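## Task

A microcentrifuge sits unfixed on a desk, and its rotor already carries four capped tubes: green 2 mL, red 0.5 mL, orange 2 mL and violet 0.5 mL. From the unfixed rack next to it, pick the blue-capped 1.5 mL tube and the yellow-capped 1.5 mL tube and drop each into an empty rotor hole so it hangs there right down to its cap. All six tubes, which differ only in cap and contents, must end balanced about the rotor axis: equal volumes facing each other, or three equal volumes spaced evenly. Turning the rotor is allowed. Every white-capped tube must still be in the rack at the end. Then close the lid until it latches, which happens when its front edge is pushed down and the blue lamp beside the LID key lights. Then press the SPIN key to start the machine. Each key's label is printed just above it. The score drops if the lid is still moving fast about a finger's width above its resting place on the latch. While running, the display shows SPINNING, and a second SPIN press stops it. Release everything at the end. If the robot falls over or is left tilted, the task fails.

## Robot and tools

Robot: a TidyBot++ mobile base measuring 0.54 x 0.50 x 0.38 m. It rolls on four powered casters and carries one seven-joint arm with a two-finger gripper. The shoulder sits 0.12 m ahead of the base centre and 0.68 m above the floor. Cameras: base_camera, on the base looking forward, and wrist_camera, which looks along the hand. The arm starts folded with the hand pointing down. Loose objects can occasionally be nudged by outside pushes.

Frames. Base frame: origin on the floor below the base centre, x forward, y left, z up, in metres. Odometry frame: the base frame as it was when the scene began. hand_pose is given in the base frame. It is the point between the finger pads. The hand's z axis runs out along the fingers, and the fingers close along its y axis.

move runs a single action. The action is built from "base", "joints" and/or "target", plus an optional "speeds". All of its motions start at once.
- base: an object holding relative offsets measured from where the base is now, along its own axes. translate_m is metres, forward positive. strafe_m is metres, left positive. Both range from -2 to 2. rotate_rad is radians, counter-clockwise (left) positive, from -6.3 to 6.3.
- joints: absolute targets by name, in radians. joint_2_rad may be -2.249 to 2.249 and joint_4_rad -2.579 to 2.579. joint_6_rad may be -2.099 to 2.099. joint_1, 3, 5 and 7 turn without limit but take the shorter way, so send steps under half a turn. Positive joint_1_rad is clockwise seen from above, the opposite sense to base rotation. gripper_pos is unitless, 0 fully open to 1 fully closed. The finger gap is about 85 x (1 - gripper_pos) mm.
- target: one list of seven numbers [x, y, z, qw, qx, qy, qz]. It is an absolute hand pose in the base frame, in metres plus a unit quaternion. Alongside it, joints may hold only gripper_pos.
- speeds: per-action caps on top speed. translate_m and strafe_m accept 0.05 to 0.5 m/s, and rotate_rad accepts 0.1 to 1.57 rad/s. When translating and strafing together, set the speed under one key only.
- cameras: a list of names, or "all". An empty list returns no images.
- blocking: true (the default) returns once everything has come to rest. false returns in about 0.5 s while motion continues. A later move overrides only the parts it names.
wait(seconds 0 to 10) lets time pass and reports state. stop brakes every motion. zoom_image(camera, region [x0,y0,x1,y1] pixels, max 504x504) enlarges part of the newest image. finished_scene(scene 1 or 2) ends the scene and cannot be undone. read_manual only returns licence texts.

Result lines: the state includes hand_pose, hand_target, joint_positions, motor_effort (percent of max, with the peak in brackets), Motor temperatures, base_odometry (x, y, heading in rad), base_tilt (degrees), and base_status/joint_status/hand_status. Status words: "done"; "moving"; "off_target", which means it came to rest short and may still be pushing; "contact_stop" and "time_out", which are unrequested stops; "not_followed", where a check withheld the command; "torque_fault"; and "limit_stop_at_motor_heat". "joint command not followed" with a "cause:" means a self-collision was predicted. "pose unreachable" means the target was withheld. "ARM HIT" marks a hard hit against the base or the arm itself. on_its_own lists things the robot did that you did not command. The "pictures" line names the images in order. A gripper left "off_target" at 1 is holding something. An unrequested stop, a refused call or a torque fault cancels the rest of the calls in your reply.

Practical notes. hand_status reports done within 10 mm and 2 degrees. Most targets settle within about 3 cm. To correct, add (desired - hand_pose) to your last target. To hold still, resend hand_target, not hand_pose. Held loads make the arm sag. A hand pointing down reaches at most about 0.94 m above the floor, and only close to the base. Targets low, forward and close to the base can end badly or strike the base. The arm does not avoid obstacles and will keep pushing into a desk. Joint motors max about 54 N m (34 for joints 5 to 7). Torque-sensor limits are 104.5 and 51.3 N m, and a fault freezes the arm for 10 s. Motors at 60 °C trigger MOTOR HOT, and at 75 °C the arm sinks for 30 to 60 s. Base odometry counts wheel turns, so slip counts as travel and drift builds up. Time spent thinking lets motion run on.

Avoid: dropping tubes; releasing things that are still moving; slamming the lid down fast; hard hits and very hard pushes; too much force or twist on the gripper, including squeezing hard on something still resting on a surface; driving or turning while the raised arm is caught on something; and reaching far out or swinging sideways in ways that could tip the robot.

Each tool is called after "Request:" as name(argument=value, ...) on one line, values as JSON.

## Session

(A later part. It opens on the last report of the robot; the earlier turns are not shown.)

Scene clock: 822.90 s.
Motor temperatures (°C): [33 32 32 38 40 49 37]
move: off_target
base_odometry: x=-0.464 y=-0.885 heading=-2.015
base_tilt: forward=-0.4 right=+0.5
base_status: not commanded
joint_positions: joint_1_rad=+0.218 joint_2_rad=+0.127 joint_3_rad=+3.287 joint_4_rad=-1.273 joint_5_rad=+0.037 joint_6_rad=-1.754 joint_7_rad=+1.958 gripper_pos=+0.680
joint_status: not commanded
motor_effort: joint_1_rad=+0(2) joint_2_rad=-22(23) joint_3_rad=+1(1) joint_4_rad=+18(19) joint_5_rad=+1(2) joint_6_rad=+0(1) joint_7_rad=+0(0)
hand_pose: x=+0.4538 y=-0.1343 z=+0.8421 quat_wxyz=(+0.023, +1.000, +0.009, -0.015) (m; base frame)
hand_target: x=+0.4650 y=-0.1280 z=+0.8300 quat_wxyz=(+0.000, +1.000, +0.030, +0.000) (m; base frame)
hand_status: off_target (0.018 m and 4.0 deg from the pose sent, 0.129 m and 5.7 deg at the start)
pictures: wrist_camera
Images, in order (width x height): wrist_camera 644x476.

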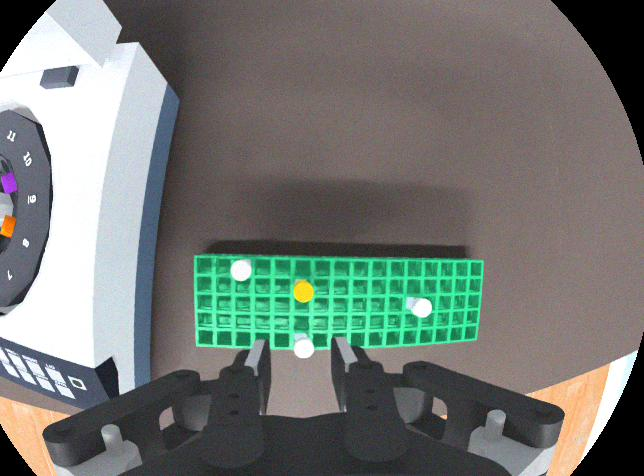

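Request:
move(target=[0.488,-0.129,0.787,0,0.999,0.03,0], cameras=["wrist_camera"])

Request:
zoom_image(camera="wrist_camera", region=[180, 220, 420, 400])

Scene clock: 832.73 s.
Motor temperatures (°C): [33 32 32 38 40 49 37]
move: off_target
base_odometry: x=-0.464 y=-0.885 heading=-2.015
base_tilt: forward=-0.4 right=+0.5
base_status: not commanded
joint_positions: joint_1_rad=+0.219 joint_2_rad=+0.165 joint_3_rad=+3.286 joint_4_rad=-1.356 joint_5_rad=+0.035 joint_6_rad=-1.626 joint_7_rad=+1.960 gripper_pos=+0.680
joint_status: not commanded
motor_effort: joint_1_rad=+0(1) joint_2_rad=-23(26) joint_3_rad=+0(1) joint_4_rad=+18(19) joint_5_rad=+1(1) joint_6_rad=+0(1) joint_7_rad=+0(0)
hand_pose: x=+0.4750 y=-0.1413 z=+0.8022 quat_wxyz=(+0.027, +0.999, +0.013, -0.012) (m; base frame)
hand_target: x=+0.4880 y=-0.1290 z=+0.7870 quat_wxyz=(+0.000, +1.000, +0.030, +0.000) (m; base frame)
hand_status: off_target (0.023 m and 3.9 deg from the pose sent, 0.065 m and 4.0 deg at the start)
pictures: wrist_camera
Images, in order (width x height): wrist_camera 644x476.

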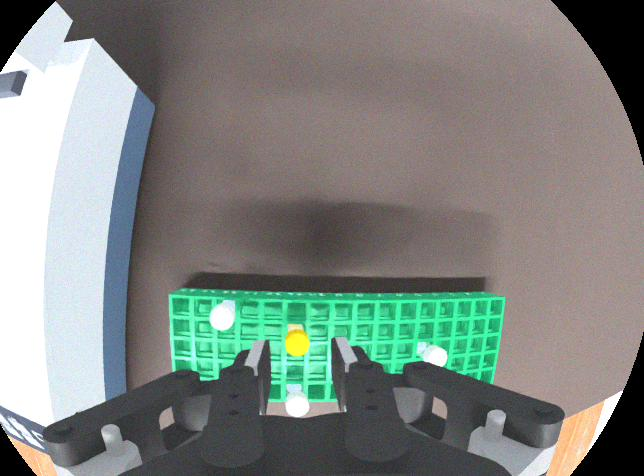

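Scaled by 2.100.

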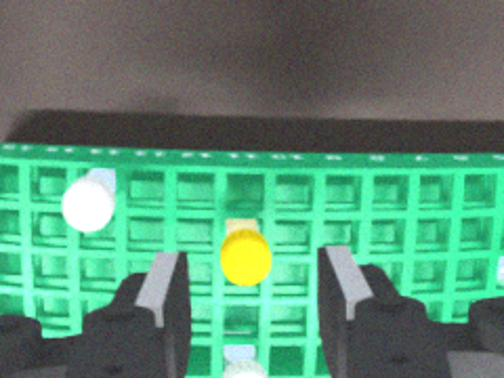

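Request:
move(target=[0.486,-0.124,0.758,-0.02,0.999,0.025,0.01], cameras=["wrist_camera"])

Request:
zoom_image(camera="wrist_camera", region=[200, 260, 380, 400])

Scene clock: 842.60 s.
Motor temperatures (°C): [33 32 32 38 40 49 37]
move: off_target
base_odometry: x=-0.464 y=-0.885 heading=-2.015
base_tilt: forward=-0.4 right=+0.5
base_status: not commanded
joint_positions: joint_1_rad=+0.233 joint_2_rad=+0.165 joint_3_rad=+3.286 joint_4_rad=-1.461 joint_5_rad=-0.009 joint_6_rad=-1.530 joint_7_rad=+1.966 gripper_pos=+0.680
joint_status: not commanded
motor_effort: joint_1_rad=+0(1) joint_2_rad=-23(24) joint_3_rad=+0(1) joint_4_rad=+18(19) joint_5_rad=+0(1) joint_6_rad=-1(1) joint_7_rad=+0(0)
hand_pose: x=+0.4749 y=-0.1336 z=+0.7687 quat_wxyz=(+0.005, +1.000, +0.010, -0.008) (m; base frame)
hand_target: x=+0.4860 y=-0.1240 z=+0.7580 quat_wxyz=(-0.020, +0.999, +0.025, +0.010) (m; base frame)
hand_status: off_target (0.018 m and 3.9 deg from the pose sent, 0.049 m and 6.1 deg at the start)
pictures: wrist_camera
Images, in order (width x height): wrist_camera 644x476.

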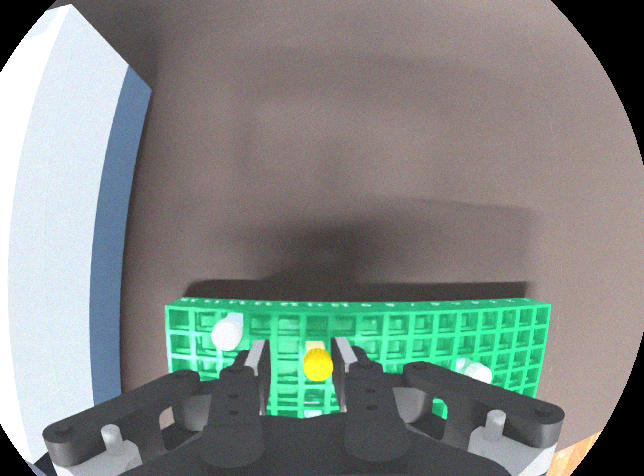

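Scaled by 2.800.

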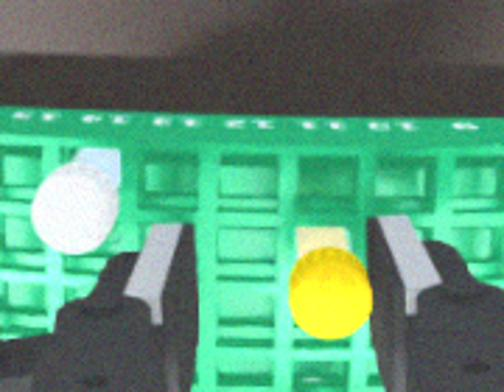

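Request:
move(target=[0.477,-0.136,0.764,-0.02,0.999,0.025,0.01], cameras=["wrist_camera"])

Request:
zoom_image(camera="wrist_camera", region=[200, 260, 380, 400])

Scene clock: 849.80 s.
Motor temperatures (°C): [33 32 32 38 40 49 37]
move: off_target
base_odometry: x=-0.464 y=-0.885 heading=-2.015
base_tilt: forward=-0.4 right=+0.5
base_status: not commanded
joint_positions: joint_1_rad=+0.262 joint_2_rad=+0.164 joint_3_rad=+3.290 joint_4_rad=-1.461 joint_5_rad=-0.014 joint_6_rad=-1.528 joint_7_rad=+2.006 gripper_pos=+0.680
joint_status: not commanded
motor_effort: joint_1_rad=+0(2) joint_2_rad=-23(24) joint_3_rad=+1(1) joint_4_rad=+18(18) joint_5_rad=+0(1) joint_6_rad=+0(1) joint_7_rad=+0(0)
hand_pose: x=+0.4716 y=-0.1440 z=+0.7689 quat_wxyz=(+0.003, +1.000, +0.013, -0.006) (m; base frame)
hand_target: x=+0.4770 y=-0.1360 z=+0.7640 quat_wxyz=(-0.020, +0.999, +0.025, +0.010) (m; base frame)
hand_status: off_target (0.011 m and 3.5 deg from the pose sent, 0.006 m and 3.9 deg at the start)
pictures: wrist_camera
Images, in order (width x height): wrist_camera 644x476.

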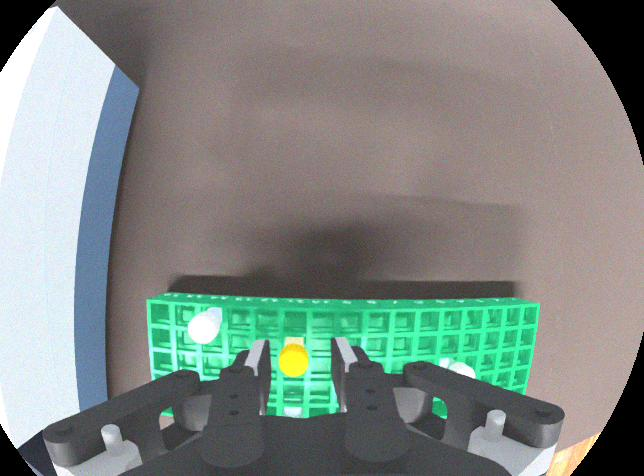

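Scaled by 2.800.

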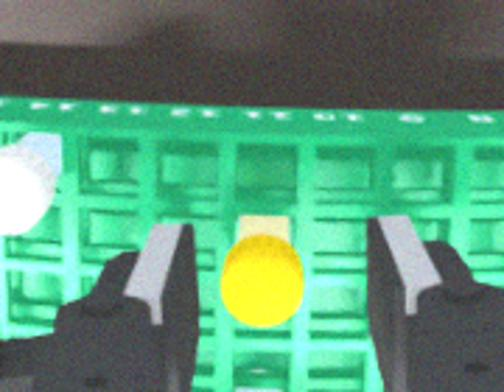

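Request:
move(joints={"gripper_pos":0.95}, cameras=["wrist_camera"])

Request:
zoom_image(camera="wrist_camera", region=[200, 260, 380, 400])

Request:
move(target=[0.475,-0.13,0.85,-0.02,0.999,0.025,0.01], cameras=["wrist_camera"])

Request:
zoom_image(camera="wrist_camera", region=[200, 260, 380, 400])

Scene clock: 861.87 s.
Motor temperatures (°C): [33 32 32 38 40 49 37]
move: off_target
base_odometry: x=-0.464 y=-0.885 heading=-2.015
base_tilt: forward=-0.4 right=+0.5
base_status: not commanded
joint_positions: joint_1_rad=+0.262 joint_2_rad=+0.164 joint_3_rad=+3.290 joint_4_rad=-1.461 joint_5_rad=-0.014 joint_6_rad=-1.528 joint_7_rad=+2.006 gripper_pos=+0.915
joint_status: gripper_pos off_target (ended at +0.915, target +0.950)
motor_effort: joint_1_rad=+0(0) joint_2_rad=-22(23) joint_3_rad=+0(1) joint_4_rad=+18(18) joint_5_rad=+1(1) joint_6_rad=+0(1) joint_7_rad=+0(0)
hand_pose: x=+0.4717 y=-0.1438 z=+0.7690 quat_wxyz=(+0.003, +1.000, +0.013, -0.006) (m; base frame)
hand_target: x=+0.4770 y=-0.1360 z=+0.7640 quat_wxyz=(-0.020, +0.999, +0.025, +0.010) (m; base frame)
hand_status: not commanded
pictures: wrist_camera
Images, in order (width x height): wrist_camera 644x476.

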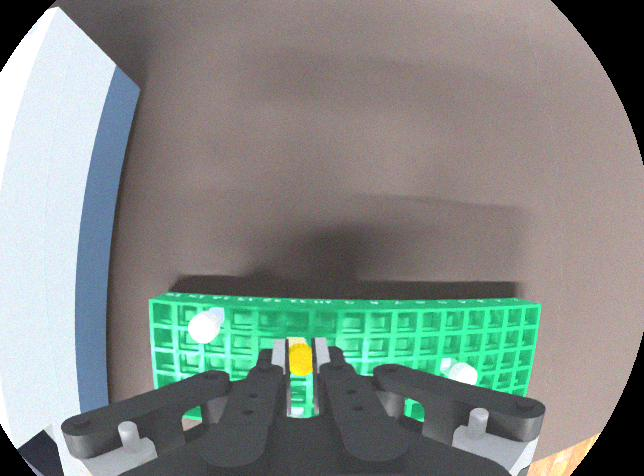

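Scaled by 2.800.

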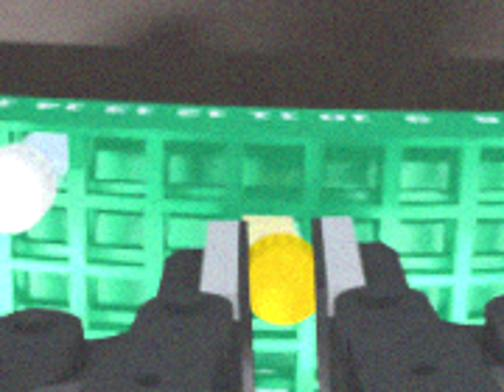

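Scene clock: 863.20 s.
Motor temperatures (°C): [33 32 32 38 40 49 37]
move: off_target
base_odometry: x=-0.464 y=-0.885 heading=-2.015
base_tilt: forward=-0.4 right=+0.5
base_status: not commanded
joint_positions: joint_1_rad=+0.262 joint_2_rad=+0.164 joint_3_rad=+3.290 joint_4_rad=-1.220 joint_5_rad=-0.014 joint_6_rad=-1.727 joint_7_rad=+2.006 gripper_pos=+0.915
joint_status: not commanded
motor_effort: joint_1_rad=+0(1) joint_2_rad=-23(25) joint_3_rad=+1(1) joint_4_rad=+18(20) joint_5_rad=+1(1) joint_6_rad=+0(0) joint_7_rad=+0(0)
hand_pose: x=+0.4796 y=-0.1453 z=+0.8446 quat_wxyz=(+0.011, +1.000, +0.015, +0.013) (m; base frame)
hand_target: x=+0.4750 y=-0.1300 z=+0.8500 quat_wxyz=(-0.020, +0.999, +0.025, +0.010) (m; base frame)
hand_status: off_target (0.017 m and 3.8 deg from the pose sent, 0.082 m and 3.5 deg at the start)
pictures: wrist_camera
Images, in order (width x height): wrist_camera 644x476.

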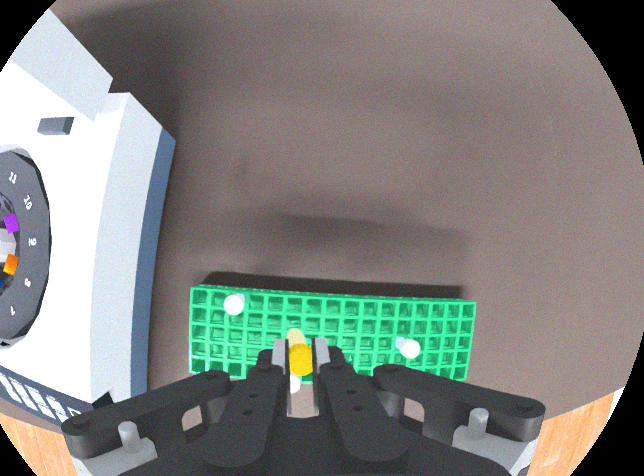

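Scaled by 2.800.

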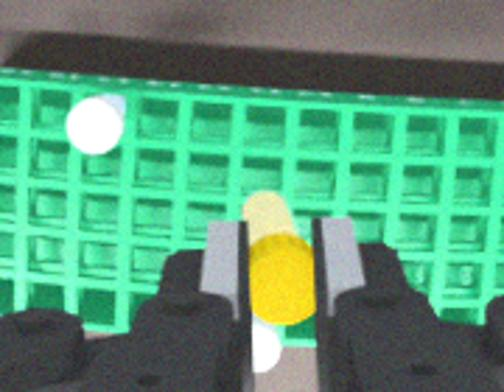

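Request:
move(target=[0.44,0.03,0.93,0,0.94,0,0.342], cameras=[])

Request:
move(target=[0.527,0.072,0.872,0.021,0.945,0.066,0.318], cameras=["wrist_camera"])

Request:
zoom_image(camera="wrist_camera", region=[200, 230, 400, 400])

Scene clock: 881.00 s.
Motor temperatures (°C): [33 32 32 38 40 48 37]
move: done
base_odometry: x=-0.464 y=-0.885 heading=-2.015
base_tilt: forward=-0.4 right=+0.5
base_status: not commanded
joint_positions: joint_1_rad=+0.032 joint_2_rad=-0.413 joint_3_rad=+3.058 joint_4_rad=-1.625 joint_5_rad=-0.014 joint_6_rad=-1.255 joint_7_rad=+1.537 gripper_pos=+0.915
joint_status: not commanded
motor_effort: joint_1_rad=+0(1) joint_2_rad=-3(25) joint_3_rad=+1(2) joint_4_rad=+20(21) joint_5_rad=+1(1) joint_6_rad=+6(6) joint_7_rad=+0(0)
hand_pose: x=+0.4374 y=+0.0284 z=+0.9337 quat_wxyz=(-0.004, +0.944, +0.011, +0.331) (m; base frame)
hand_target: x=+0.4400 y=+0.0300 z=+0.9300 quat_wxyz=(+0.000, +0.940, +0.000, +0.342) (m; base frame)
hand_status: done (0.005 m and 1.9 deg from the pose sent, 0.199 m and 38.6 deg at the start)
pictures: none
No camera images: "cameras" was empty.

Scene clock: 882.23 s.
Motor temperatures (°C): [33 32 32 38 40 48 37]
move: off_target
base_odometry: x=-0.464 y=-0.885 heading=-2.015
base_tilt: forward=-0.4 right=+0.5
base_status: not commanded
joint_positions: joint_1_rad=-0.040 joint_2_rad=-0.203 joint_3_rad=+2.971 joint_4_rad=-1.653 joint_5_rad=+0.070 joint_6_rad=-1.068 joint_7_rad=+1.482 gripper_pos=+0.915
joint_status: not commanded
motor_effort: joint_1_rad=+0(1) joint_2_rad=-12(15) joint_3_rad=+1(2) joint_4_rad=+21(22) joint_5_rad=+1(2) joint_6_rad=+5(6) joint_7_rad=+0(0)
hand_pose: x=+0.5199 y=+0.0730 z=+0.8787 quat_wxyz=(+0.005, +0.949, +0.068, +0.309) (m; base frame)
hand_target: x=+0.5270 y=+0.0720 z=+0.8720 quat_wxyz=(+0.021, +0.946, +0.066, +0.318) (m; base frame)
hand_status: off_target (0.010 m and 2.1 deg from the pose sent, 0.117 m and 7.1 deg at the start)
pictures: wrist_camera
Images, in order (width x height): wrist_camera 644x476.

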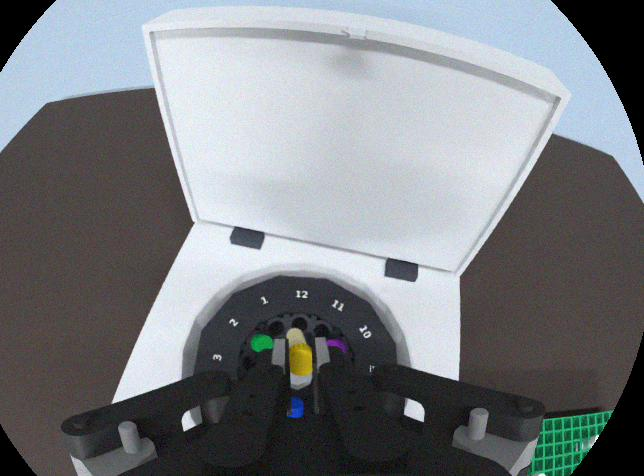

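Scaled by 2.520.

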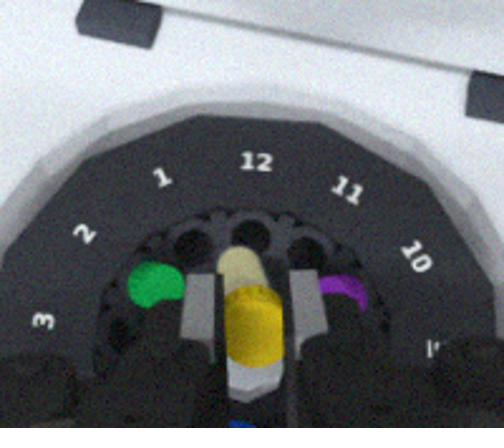

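Request:
move(target=[0.538,0.066,0.846,0.021,0.945,0.066,0.318], cameras=["wrist_camera"])

Request:
zoom_image(camera="wrist_camera", region=[220, 260, 380, 400])

Scene clock: 896.30 s.
Motor temperatures (°C): [33 32 32 38 40 48 37]
move: off_target
base_odometry: x=-0.464 y=-0.885 heading=-2.015
base_tilt: forward=-0.4 right=+0.5
base_status: not commanded
joint_positions: joint_1_rad=-0.040 joint_2_rad=-0.194 joint_3_rad=+2.972 joint_4_rad=-1.723 joint_5_rad=+0.073 joint_6_rad=-0.974 joint_7_rad=+1.481 gripper_pos=+0.915
joint_status: not commanded
motor_effort: joint_1_rad=+0(1) joint_2_rad=-12(13) joint_3_rad=+1(2) joint_4_rad=+21(23) joint_5_rad=+1(2) joint_6_rad=+5(6) joint_7_rad=+0(0)
hand_pose: x=+0.5296 y=+0.0743 z=+0.8576 quat_wxyz=(+0.004, +0.946, +0.070, +0.316) (m; base frame)
hand_target: x=+0.5380 y=+0.0660 z=+0.8460 quat_wxyz=(+0.021, +0.945, +0.066, +0.318) (m; base frame)
hand_status: off_target (0.017 m and 2.0 deg from the pose sent, 0.038 m and 2.1 deg at the start)
pictures: wrist_camera
Images, in order (width x height): wrist_camera 644x476.

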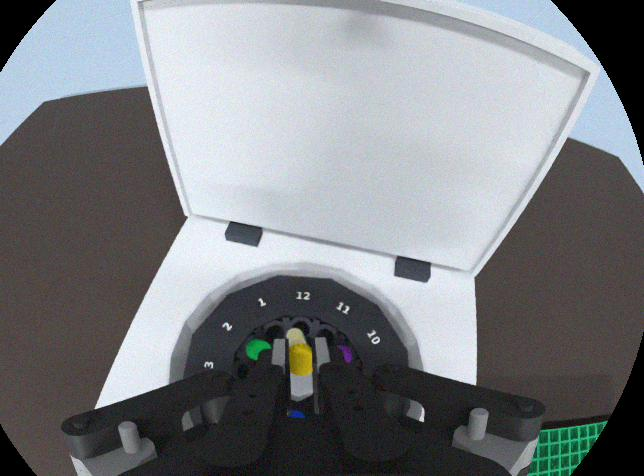

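Scaled by 3.150.

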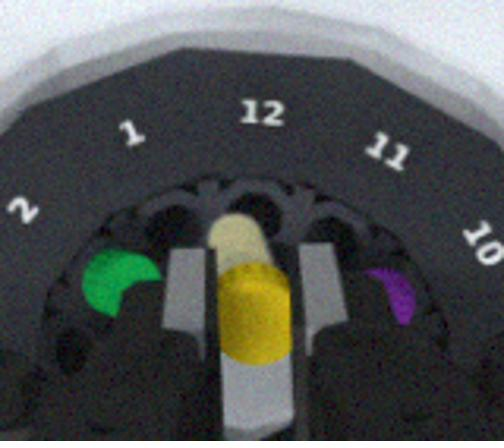

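Request:
move(target=[0.547,0.059,0.828,0.0335,0.947,0.029,0.317], cameras=["wrist_camera"])

Request:
zoom_image(camera="wrist_camera", region=[220, 260, 380, 400])

Scene clock: 906.93 s.
Motor temperatures (°C): [33 32 32 38 40 48 37]
move: off_target
base_odometry: x=-0.464 y=-0.885 heading=-2.015
base_tilt: forward=-0.4 right=+0.5
base_status: not commanded
joint_positions: joint_1_rad=-0.040 joint_2_rad=-0.165 joint_3_rad=+2.952 joint_4_rad=-1.756 joint_5_rad=+0.161 joint_6_rad=-0.929 joint_7_rad=+1.337 gripper_pos=+0.915
joint_status: not commanded
motor_effort: joint_1_rad=+1(1) joint_2_rad=-12(15) joint_3_rad=+1(2) joint_4_rad=+21(23) joint_5_rad=+2(3) joint_6_rad=+5(6) joint_7_rad=+0(0)
hand_pose: x=+0.5405 y=+0.0630 z=+0.8403 quat_wxyz=(+0.019, +0.948, +0.028, +0.316) (m; base frame)
hand_target: x=+0.5470 y=+0.0590 z=+0.8280 quat_wxyz=(+0.034, +0.947, +0.029, +0.317) (m; base frame)
hand_status: off_target (0.015 m and 1.6 deg from the pose sent, 0.038 m and 5.8 deg at the start)
pictures: wrist_camera
Images, in order (width x height): wrist_camera 644x476.

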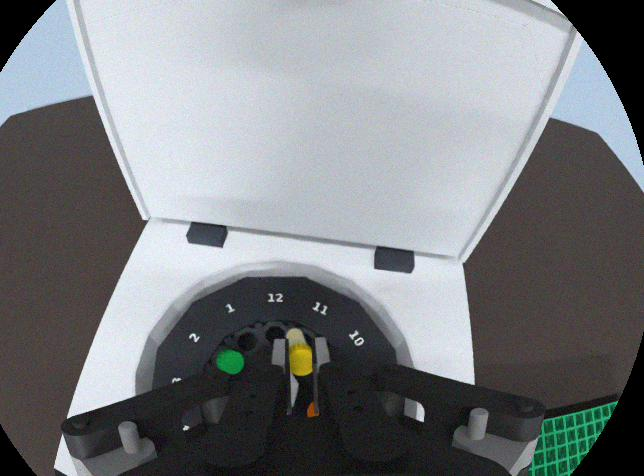

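Scaled by 3.150.

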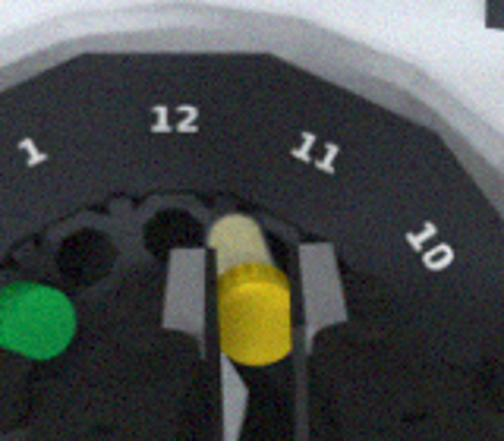

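Request:
move(target=[0.547,0.074,0.830,0.010,0.947,0.035,0.317], cameras=["wrist_camera"])

Request:
zoom_image(camera="wrist_camera", region=[220, 260, 380, 400])

Scene clock: 915.40 s.
Motor temperatures (°C): [33 32 32 38 40 48 37]
move: off_target
base_odometry: x=-0.464 y=-0.885 heading=-2.015
base_tilt: forward=-0.4 right=+0.5
base_status: not commanded
joint_positions: joint_1_rad=-0.049 joint_2_rad=-0.165 joint_3_rad=+2.955 joint_4_rad=-1.756 joint_5_rad=+0.150 joint_6_rad=-0.924 joint_7_rad=+1.338 gripper_pos=+0.915
joint_status: not commanded
motor_effort: joint_1_rad=+0(1) joint_2_rad=-13(14) joint_3_rad=+1(2) joint_4_rad=+21(22) joint_5_rad=+2(2) joint_6_rad=+5(6) joint_7_rad=+0(0)
hand_pose: x=+0.5406 y=+0.0686 z=+0.8407 quat_wxyz=(+0.012, +0.948, +0.030, +0.317) (m; base frame)
hand_target: x=+0.5470 y=+0.0740 z=+0.8300 quat_wxyz=(+0.010, +0.948, +0.035, +0.317) (m; base frame)
hand_status: off_target (0.014 m and 0.7 deg from the pose sent, 0.016 m and 1.3 deg at the start)
pictures: wrist_camera
Images, in order (width x height): wrist_camera 644x476.

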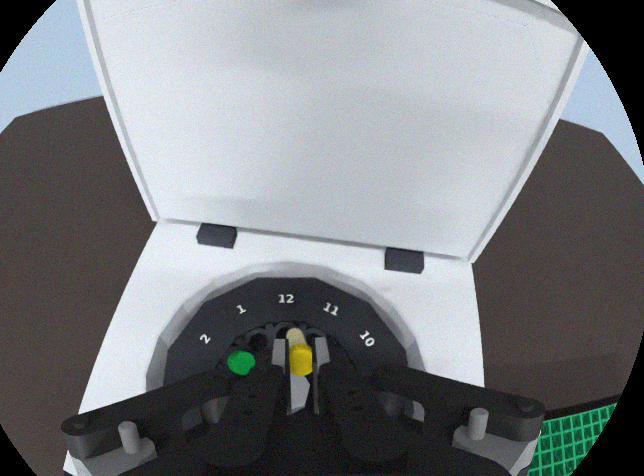

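Scaled by 3.150.

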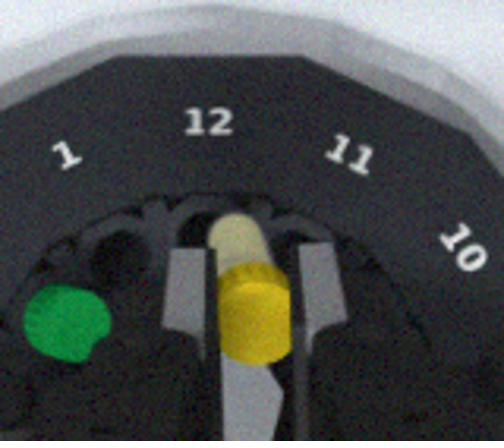

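Request:
move(target=[0.547,0.080,0.829,0.002,0.947,0.035,0.317], cameras=["wrist_camera"])

Request:
zoom_image(camera="wrist_camera", region=[220, 260, 380, 400])

Scene clock: 923.67 s.
Motor temperatures (°C): [33 32 32 38 40 48 37]
move: off_target
base_odometry: x=-0.464 y=-0.885 heading=-2.015
base_tilt: forward=-0.4 right=+0.5
base_status: not commanded
joint_positions: joint_1_rad=-0.052 joint_2_rad=-0.165 joint_3_rad=+2.955 joint_4_rad=-1.756 joint_5_rad=+0.150 joint_6_rad=-0.918 joint_7_rad=+1.338 gripper_pos=+0.915
joint_status: not commanded
motor_effort: joint_1_rad=+0(1) joint_2_rad=-13(14) joint_3_rad=+0(1) joint_4_rad=+21(22) joint_5_rad=+2(2) joint_6_rad=+5(5) joint_7_rad=+0(0)
hand_pose: x=+0.5418 y=+0.0705 z=+0.8418 quat_wxyz=(+0.011, +0.947, +0.031, +0.320) (m; base frame)
hand_target: x=+0.5470 y=+0.0800 z=+0.8290 quat_wxyz=(+0.002, +0.948, +0.035, +0.317) (m; base frame)
hand_status: off_target (0.017 m and 1.2 deg from the pose sent, 0.018 m and 1.3 deg at the start)
pictures: wrist_camera
Images, in order (width x height): wrist_camera 644x476.

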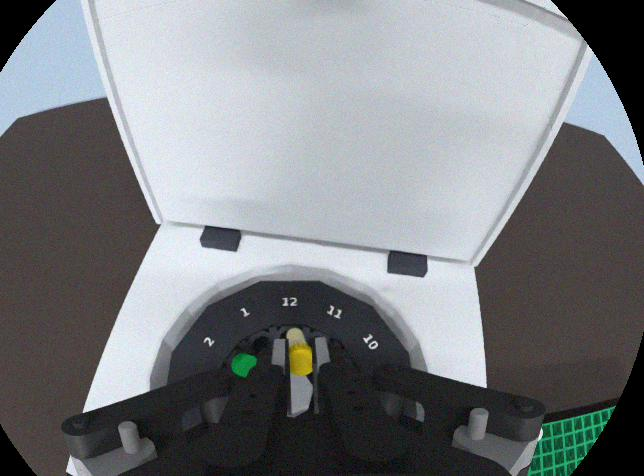

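Scaled by 3.150.

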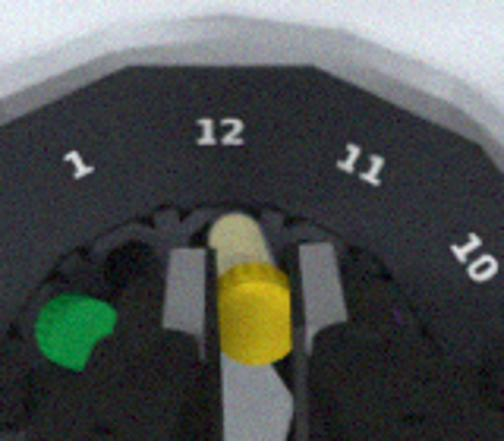

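Request:
move(target=[0.553,0.085,0.817,0.002,0.947,0.035,0.317], cameras=["wrist_camera"])

Request:
zoom_image(camera="wrist_camera", region=[220, 260, 380, 400])

Scene clock: 930.63 s.
Motor temperatures (°C): [33 32 32 38 40 48 37]
move: off_target
base_odometry: x=-0.464 y=-0.885 heading=-2.015
base_tilt: forward=-0.4 right=+0.5
base_status: not commanded
joint_positions: joint_1_rad=-0.063 joint_2_rad=-0.148 joint_3_rad=+2.954 joint_4_rad=-1.778 joint_5_rad=+0.150 joint_6_rad=-0.881 joint_7_rad=+1.326 gripper_pos=+0.915
joint_status: not commanded
motor_effort: joint_1_rad=+0(1) joint_2_rad=-14(15) joint_3_rad=+1(2) joint_4_rad=+22(23) joint_5_rad=+2(2) joint_6_rad=+6(9) joint_7_rad=+0(0)
hand_pose: x=+0.5469 y=+0.0773 z=+0.8302 quat_wxyz=(+0.005, +0.947, +0.034, +0.319) (m; base frame)
hand_target: x=+0.5530 y=+0.0850 z=+0.8170 quat_wxyz=(+0.002, +0.948, +0.035, +0.317) (m; base frame)
hand_status: off_target (0.016 m and 0.4 deg from the pose sent, 0.031 m and 1.2 deg at the start)
pictures: wrist_camera
Images, in order (width x height): wrist_camera 644x476.

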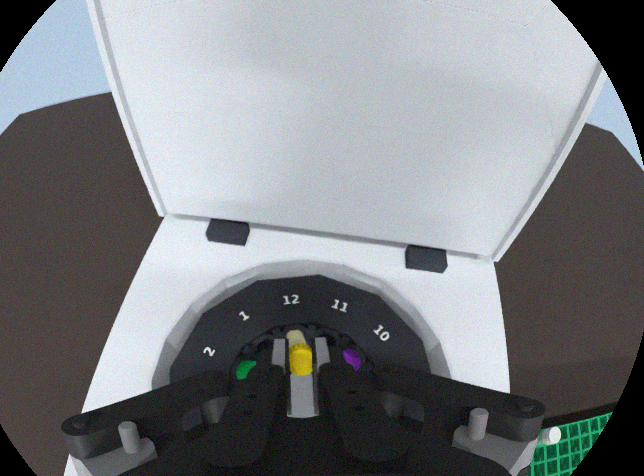

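Scaled by 3.150.

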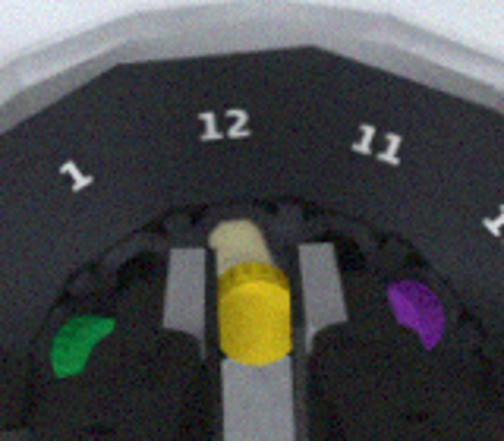

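Request:
move(target=[0.559,0.082,0.808,0.002,0.947,0.035,0.317], cameras=["wrist_camera"])

Request:
zoom_image(camera="wrist_camera", region=[220, 260, 380, 400])

Scene clock: 938.87 s.
Motor temperatures (°C): [33 32 32 38 40 48 37]
move: off_target
base_odometry: x=-0.464 y=-0.885 heading=-2.015
base_tilt: forward=-0.4 right=+0.5
base_status: not commanded
joint_positions: joint_1_rad=-0.065 joint_2_rad=-0.135 joint_3_rad=+2.958 joint_4_rad=-1.793 joint_5_rad=+0.150 joint_6_rad=-0.849 joint_7_rad=+1.326 gripper_pos=+0.915
joint_status: not commanded
motor_effort: joint_1_rad=+0(1) joint_2_rad=-13(15) joint_3_rad=+1(1) joint_4_rad=+22(23) joint_5_rad=+2(2) joint_6_rad=+6(7) joint_7_rad=+0(0)
hand_pose: x=+0.5525 y=+0.0785 z=+0.8227 quat_wxyz=(+0.003, +0.947, +0.035, +0.320) (m; base frame)
hand_target: x=+0.5590 y=+0.0820 z=+0.8080 quat_wxyz=(+0.002, +0.948, +0.035, +0.317) (m; base frame)
hand_status: off_target (0.016 m and 0.3 deg from the pose sent, 0.026 m and 0.4 deg at the start)
pictures: wrist_camera
Images, in order (width x height): wrist_camera 644x476.

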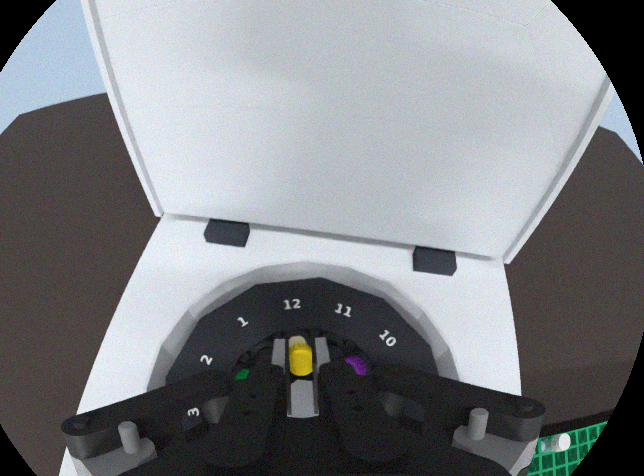

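Scaled by 3.150.

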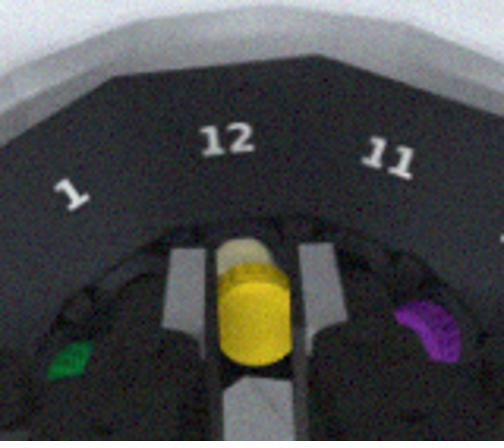

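Request:
move(target=[0.563,0.078,0.800,0.002,0.947,0.035,0.317], cameras=["wrist_camera"])

Request:
zoom_image(camera="wrist_camera", region=[220, 260, 380, 400])

Scene clock: 954.03 s.
Motor temperatures (°C): [33 32 32 38 40 48 37]
move: off_target
base_odometry: x=-0.464 y=-0.885 heading=-2.015
base_tilt: forward=-0.4 right=+0.5
base_status: not commanded
joint_positions: joint_1_rad=-0.068 joint_2_rad=-0.134 joint_3_rad=+2.964 joint_4_rad=-1.808 joint_5_rad=+0.150 joint_6_rad=-0.823 joint_7_rad=+1.326 gripper_pos=+0.915
joint_status: not commanded
motor_effort: joint_1_rad=+0(1) joint_2_rad=-13(13) joint_3_rad=+1(1) joint_4_rad=+22(22) joint_5_rad=+2(3) joint_6_rad=+6(7) joint_7_rad=+0(0)
hand_pose: x=+0.5549 y=+0.0782 z=+0.8193 quat_wxyz=(+0.001, +0.945, +0.034, +0.324) (m; base frame)
hand_target: x=+0.5630 y=+0.0780 z=+0.8000 quat_wxyz=(+0.002, +0.948, +0.035, +0.317) (m; base frame)
hand_status: off_target (0.021 m and 0.8 deg from the pose sent, 0.025 m and 0.3 deg at the start)
pictures: wrist_camera
Images, in order (width x height): wrist_camera 644x476.

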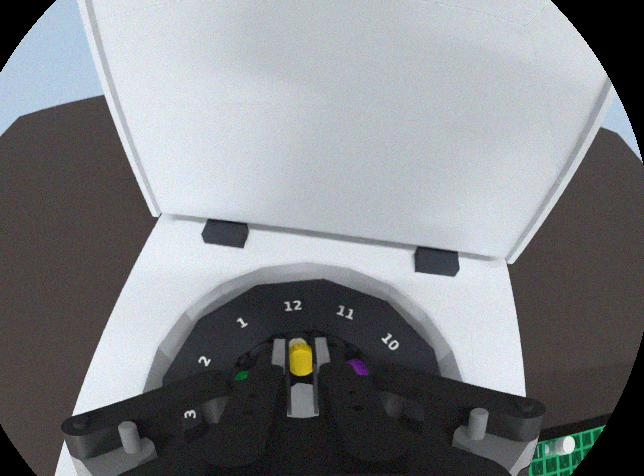

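Scaled by 3.150.

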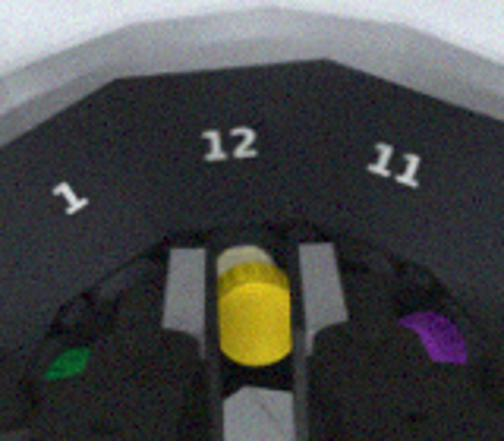

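Request:
move(target=[0.565,0.078,0.798,0.002,0.932,0.035,0.360], cameras=["wrist_camera"])

Request:
zoom_image(camera="wrist_camera", region=[220, 260, 380, 400])

Scene clock: 960.70 s.
Motor temperatures (°C): [33 32 32 38 40 48 37]
move: off_target
base_odometry: x=-0.464 y=-0.885 heading=-2.015
base_tilt: forward=-0.4 right=+0.5
base_status: not commanded
joint_positions: joint_1_rad=-0.046 joint_2_rad=-0.166 joint_3_rad=+2.947 joint_4_rad=-1.892 joint_5_rad=+0.160 joint_6_rad=-0.698 joint_7_rad=+1.316 gripper_pos=+0.915
joint_status: not commanded
motor_effort: joint_1_rad=-1(2) joint_2_rad=-5(12) joint_3_rad=+0(1) joint_4_rad=+20(22) joint_5_rad=+0(2) joint_6_rad=+9(9) joint_7_rad=+0(1)
hand_pose: x=+0.5569 y=+0.0797 z=+0.8155 quat_wxyz=(-0.003, +0.933, +0.037, +0.358) (m; base frame)
hand_target: x=+0.5650 y=+0.0780 z=+0.7980 quat_wxyz=(+0.002, +0.932, +0.035, +0.360) (m; base frame)
hand_status: off_target (0.019 m and 0.7 deg from the pose sent, 0.024 m and 4.4 deg at the start)
pictures: wrist_camera
Images, in order (width x height): wrist_camera 644x476.

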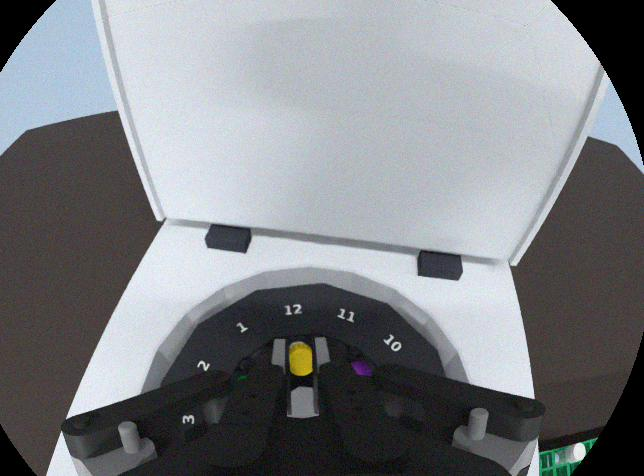

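Scaled by 3.150.

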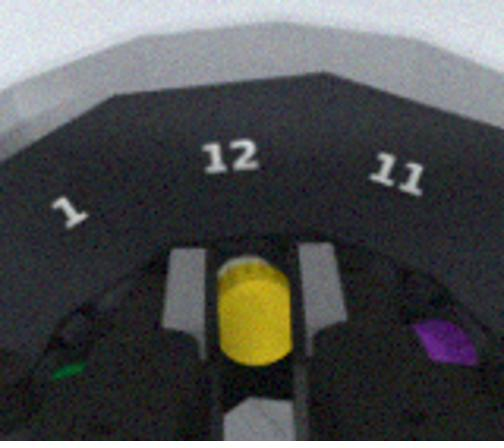

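Request:
move(target=[0.563,0.078,0.802,0.002,0.932,0.035,0.360], cameras=[])

Request:
move(joints={"gripper_pos":0.78}, cameras=["wrist_camera"])

Request:
zoom_image(camera="wrist_camera", region=[220, 260, 380, 400])

Scene clock: 966.87 s.
Motor temperatures (°C): [33 32 32 38 40 48 37]
move: off_target
base_odometry: x=-0.464 y=-0.885 heading=-2.015
base_tilt: forward=-0.4 right=+0.5
base_status: not commanded
joint_positions: joint_1_rad=-0.044 joint_2_rad=-0.167 joint_3_rad=+2.945 joint_4_rad=-1.893 joint_5_rad=+0.160 joint_6_rad=-0.697 joint_7_rad=+1.316 gripper_pos=+0.915
joint_status: not commanded
motor_effort: joint_1_rad=-1(2) joint_2_rad=-7(8) joint_3_rad=+0(1) joint_4_rad=+22(22) joint_5_rad=+1(1) joint_6_rad=+10(10) joint_7_rad=+0(0)
hand_pose: x=+0.5568 y=+0.0797 z=+0.8157 quat_wxyz=(-0.003, +0.933, +0.037, +0.359) (m; base frame)
hand_target: x=+0.5630 y=+0.0780 z=+0.8020 quat_wxyz=(+0.002, +0.932, +0.035, +0.360) (m; base frame)
hand_status: off_target (0.015 m and 0.7 deg from the pose sent, 0.015 m and 0.7 deg at the start)
pictures: none
No camera images: "cameras" was empty.

Scene clock: 967.60 s.
Motor temperatures (°C): [33 32 32 38 40 48 37]
move: done
base_odometry: x=-0.464 y=-0.885 heading=-2.015
base_tilt: forward=-0.4 right=+0.5
base_status: not commanded
joint_positions: joint_1_rad=-0.040 joint_2_rad=-0.171 joint_3_rad=+2.940 joint_4_rad=-1.893 joint_5_rad=+0.160 joint_6_rad=-0.681 joint_7_rad=+1.316 gripper_pos=+0.780
joint_status: all done
motor_effort: joint_1_rad=-2(3) joint_2_rad=-8(10) joint_3_rad=-1(3) joint_4_rad=+20(22) joint_5_rad=+1(3) joint_6_rad=+6(10) joint_7_rad=+0(0)
hand_pose: x=+0.5595 y=+0.0815 z=+0.8202 quat_wxyz=(-0.005, +0.929, +0.038, +0.367) (m; base frame)
hand_target: x=+0.5630 y=+0.0780 z=+0.8020 quat_wxyz=(+0.002, +0.932, +0.035, +0.360) (m; base frame)
hand_status: not commanded
pictures: wrist_camera
Images, in order (width x height): wrist_camera 644x476.

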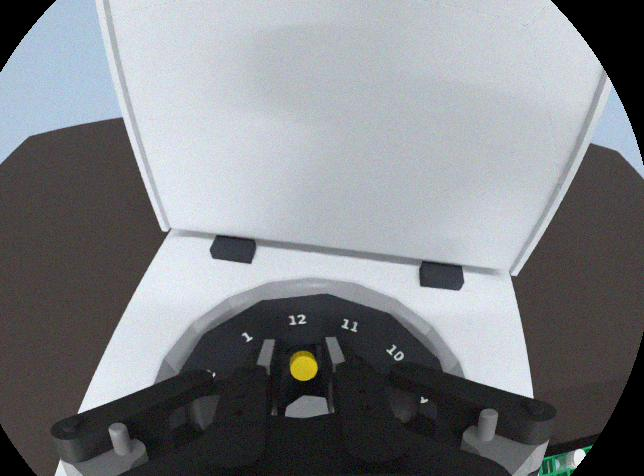

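Scaled by 3.150.

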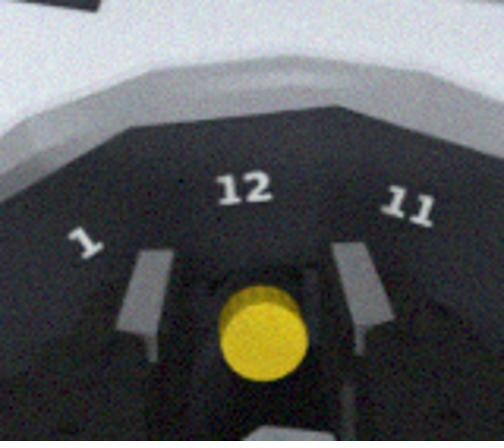

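Seated, it seems. Back out and look.

Request:
move(target=[0.53,0.074,0.85,0.002,0.932,0.035,0.360], cameras=[])

Request:
move(target=[0.49,0.07,0.90,0,0.945,0.03,0.318], cameras=[])

Request:
move(target=[0.46,0.075,0.92,0,1,0.02,0], joints={"gripper_pos":1}, cameras=["wrist_camera"])

Request:
zoom_image(camera="wrist_camera", region=[200, 140, 380, 320])

Request:
zoom_image(camera="wrist_camera", region=[140, 300, 440, 440])

Scene clock: 975.43 s.
Motor temperatures (°C): [33 32 32 38 40 48 37]
move: done
base_odometry: x=-0.464 y=-0.885 heading=-2.015
base_tilt: forward=-0.4 right=+0.5
base_status: not commanded
joint_positions: joint_1_rad=-0.026 joint_2_rad=-0.239 joint_3_rad=+2.938 joint_4_rad=-1.853 joint_5_rad=+0.151 joint_6_rad=-0.778 joint_7_rad=+1.328 gripper_pos=+0.780
joint_status: not commanded
motor_effort: joint_1_rad=+0(1) joint_2_rad=-11(16) joint_3_rad=+1(1) joint_4_rad=+22(22) joint_5_rad=+2(2) joint_6_rad=+6(7) joint_7_rad=+0(0)
hand_pose: x=+0.5389 y=+0.0716 z=+0.8506 quat_wxyz=(+0.005, +0.927, +0.030, +0.374) (m; base frame)
hand_target: x=+0.5300 y=+0.0740 z=+0.8500 quat_wxyz=(+0.002, +0.932, +0.035, +0.360) (m; base frame)
hand_status: done (0.009 m and 1.8 deg from the pose sent, 0.043 m and 1.2 deg at the start)
pictures: none
No camera images: "cameras" was empty.

Scene clock: 976.93 s.
Motor temperatures (°C): [33 32 32 38 40 48 37]
move: off_target
base_odometry: x=-0.464 y=-0.885 heading=-2.015
base_tilt: forward=-0.4 right=+0.5
base_status: not commanded
joint_positions: joint_1_rad=-0.026 joint_2_rad=-0.269 joint_3_rad=+2.938 joint_4_rad=-1.660 joint_5_rad=+0.127 joint_6_rad=-1.079 joint_7_rad=+1.352 gripper_pos=+0.780
joint_status: not commanded
motor_effort: joint_1_rad=+0(1) joint_2_rad=-9(12) joint_3_rad=+1(2) joint_4_rad=+21(23) joint_5_rad=+2(2) joint_6_rad=+5(6) joint_7_rad=+0(0)
hand_pose: x=+0.5040 y=+0.0648 z=+0.9010 quat_wxyz=(+0.015, +0.941, +0.020, +0.337) (m; base frame)
hand_target: x=+0.4900 y=+0.0700 z=+0.9000 quat_wxyz=(+0.000, +0.947, +0.030, +0.319) (m; base frame)
hand_status: off_target (0.015 m and 3.0 deg from the pose sent, 0.070 m and 6.7 deg at the start)
pictures: none
No camera images: "cameras" was empty.

Scene clock: 979.23 s.
Motor temperatures (°C): [33 32 32 38 40 48 37]
move: off_target
base_odometry: x=-0.464 y=-0.885 heading=-2.015
base_tilt: forward=-0.4 right=+0.5
base_status: not commanded
joint_positions: joint_1_rad=-0.164 joint_2_rad=+0.131 joint_3_rad=+3.083 joint_4_rad=-0.996 joint_5_rad=+0.067 joint_6_rad=-1.961 joint_7_rad=+1.352 gripper_pos=+0.999
joint_status: all done
motor_effort: joint_1_rad=+0(1) joint_2_rad=-21(21) joint_3_rad=+0(2) joint_4_rad=+17(22) joint_5_rad=+1(2) joint_6_rad=+0(6) joint_7_rad=+0(0)
hand_pose: x=+0.4692 y=+0.0588 z=+0.9236 quat_wxyz=(+0.020, +0.999, -0.012, +0.032) (m; base frame)
hand_target: x=+0.4600 y=+0.0750 z=+0.9200 quat_wxyz=(+0.000, +1.000, +0.020, +0.000) (m; base frame)
hand_status: off_target (0.019 m and 5.7 deg from the pose sent, 0.049 m and 39.5 deg at the start)
pictures: wrist_camera
Images, in order (width x height): wrist_camera 644x476.

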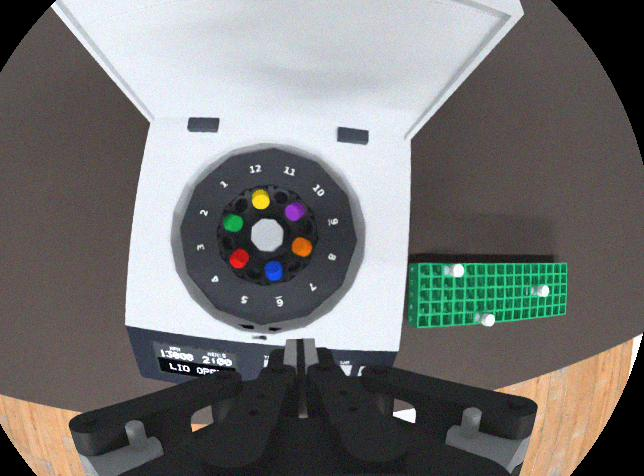

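Scaled by 2.800.

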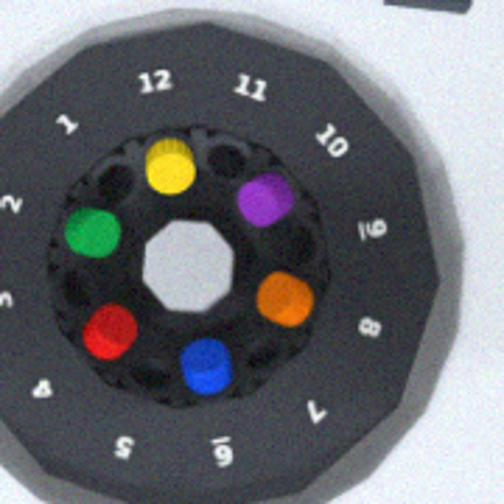

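Scaled by 1.680.

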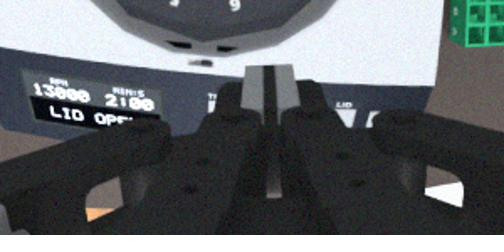

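Request:
move(target=[0.52,0.075,1.0,-0.213,0.675,-0.675,0.213], joints={"gripper_pos":0.4})

Scene clock: 1005.23 s.
Motor temperatures (°C): [33 32 32 38 40 48 37]
move: off_target
base_odometry: x=-0.464 y=-0.885 heading=-2.015
base_tilt: forward=-0.4 right=+0.5
base_status: not commanded
joint_positions: joint_1_rad=-0.004 joint_2_rad=-0.082 joint_3_rad=+2.884 joint_4_rad=-1.115 joint_5_rad=+0.074 joint_6_rad=-1.533 joint_7_rad=-0.183 gripper_pos=+0.400
joint_status: all done
motor_effort: joint_1_rad=+0(1) joint_2_rad=-13(22) joint_3_rad=+0(1) joint_4_rad=+19(19) joint_5_rad=+1(2) joint_6_rad=+4(5) joint_7_rad=+0(0)
hand_pose: x=+0.5113 y=+0.0897 z=+1.0011 quat_wxyz=(-0.215, +0.699, -0.655, +0.190) (m; base frame)
hand_target: x=+0.5200 y=+0.0750 z=+1.0000 quat_wxyz=(-0.213, +0.674, -0.674, +0.213) (m; base frame)
hand_status: off_target (0.017 m and 4.5 deg from the pose sent, 0.093 m and 93.6 deg at the start)
pictures: base_camera, wrist_camera
Images, in order (width x height): base_camera 644x364, wrist_camera 644x476.

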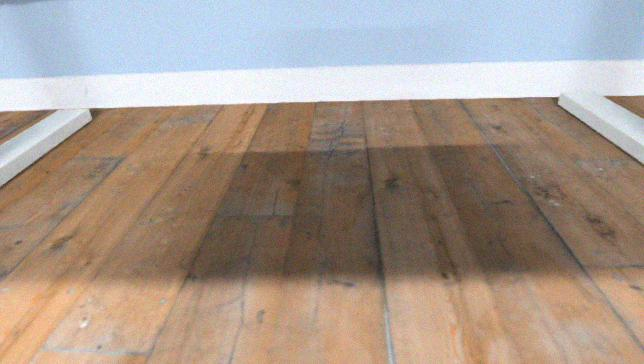

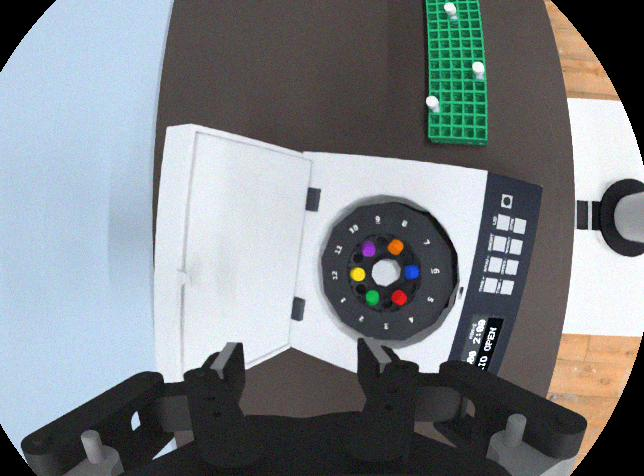

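Request:
zoom_image(camera="wrist_camera", region=[440, 170, 560, 390])

Request:
move(target=[0.60,0.075,1.02,-0.213,0.675,-0.675,0.213], cameras=["wrist_camera"])

Scaled by 2.291.

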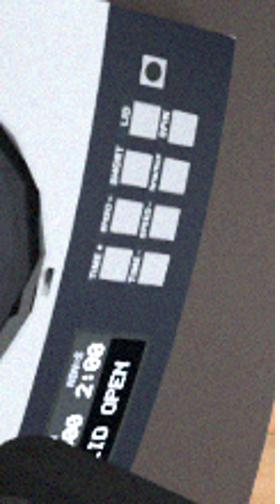

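Scene clock: 1016.70 s.
Motor temperatures (°C): [33 32 32 38 40 48 37]
move: off_target
base_odometry: x=-0.464 y=-0.885 heading=-2.015
base_tilt: forward=-0.4 right=+0.5
base_status: not commanded
joint_positions: joint_1_rad=-0.282 joint_2_rad=+0.100 joint_3_rad=+3.204 joint_4_rad=-0.881 joint_5_rad=+0.074 joint_6_rad=-1.532 joint_7_rad=-0.185 gripper_pos=+0.400
joint_status: not commanded
motor_effort: joint_1_rad=+0(1) joint_2_rad=-20(23) joint_3_rad=+0(1) joint_4_rad=+18(19) joint_5_rad=+1(2) joint_6_rad=+5(5) joint_7_rad=+0(0)
hand_pose: x=+0.5981 y=+0.0872 z=+1.0242 quat_wxyz=(-0.237, +0.677, -0.667, +0.202) (m; base frame)
hand_target: x=+0.6000 y=+0.0750 z=+1.0200 quat_wxyz=(-0.213, +0.674, -0.674, +0.213) (m; base frame)
hand_status: off_target (0.013 m and 3.2 deg from the pose sent, 0.092 m and 4.5 deg at the start)
pictures: wrist_camera
Images, in order (width x height): wrist_camera 644x476.

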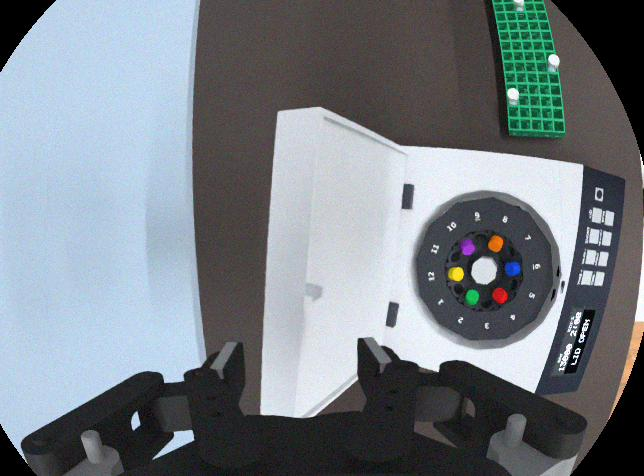

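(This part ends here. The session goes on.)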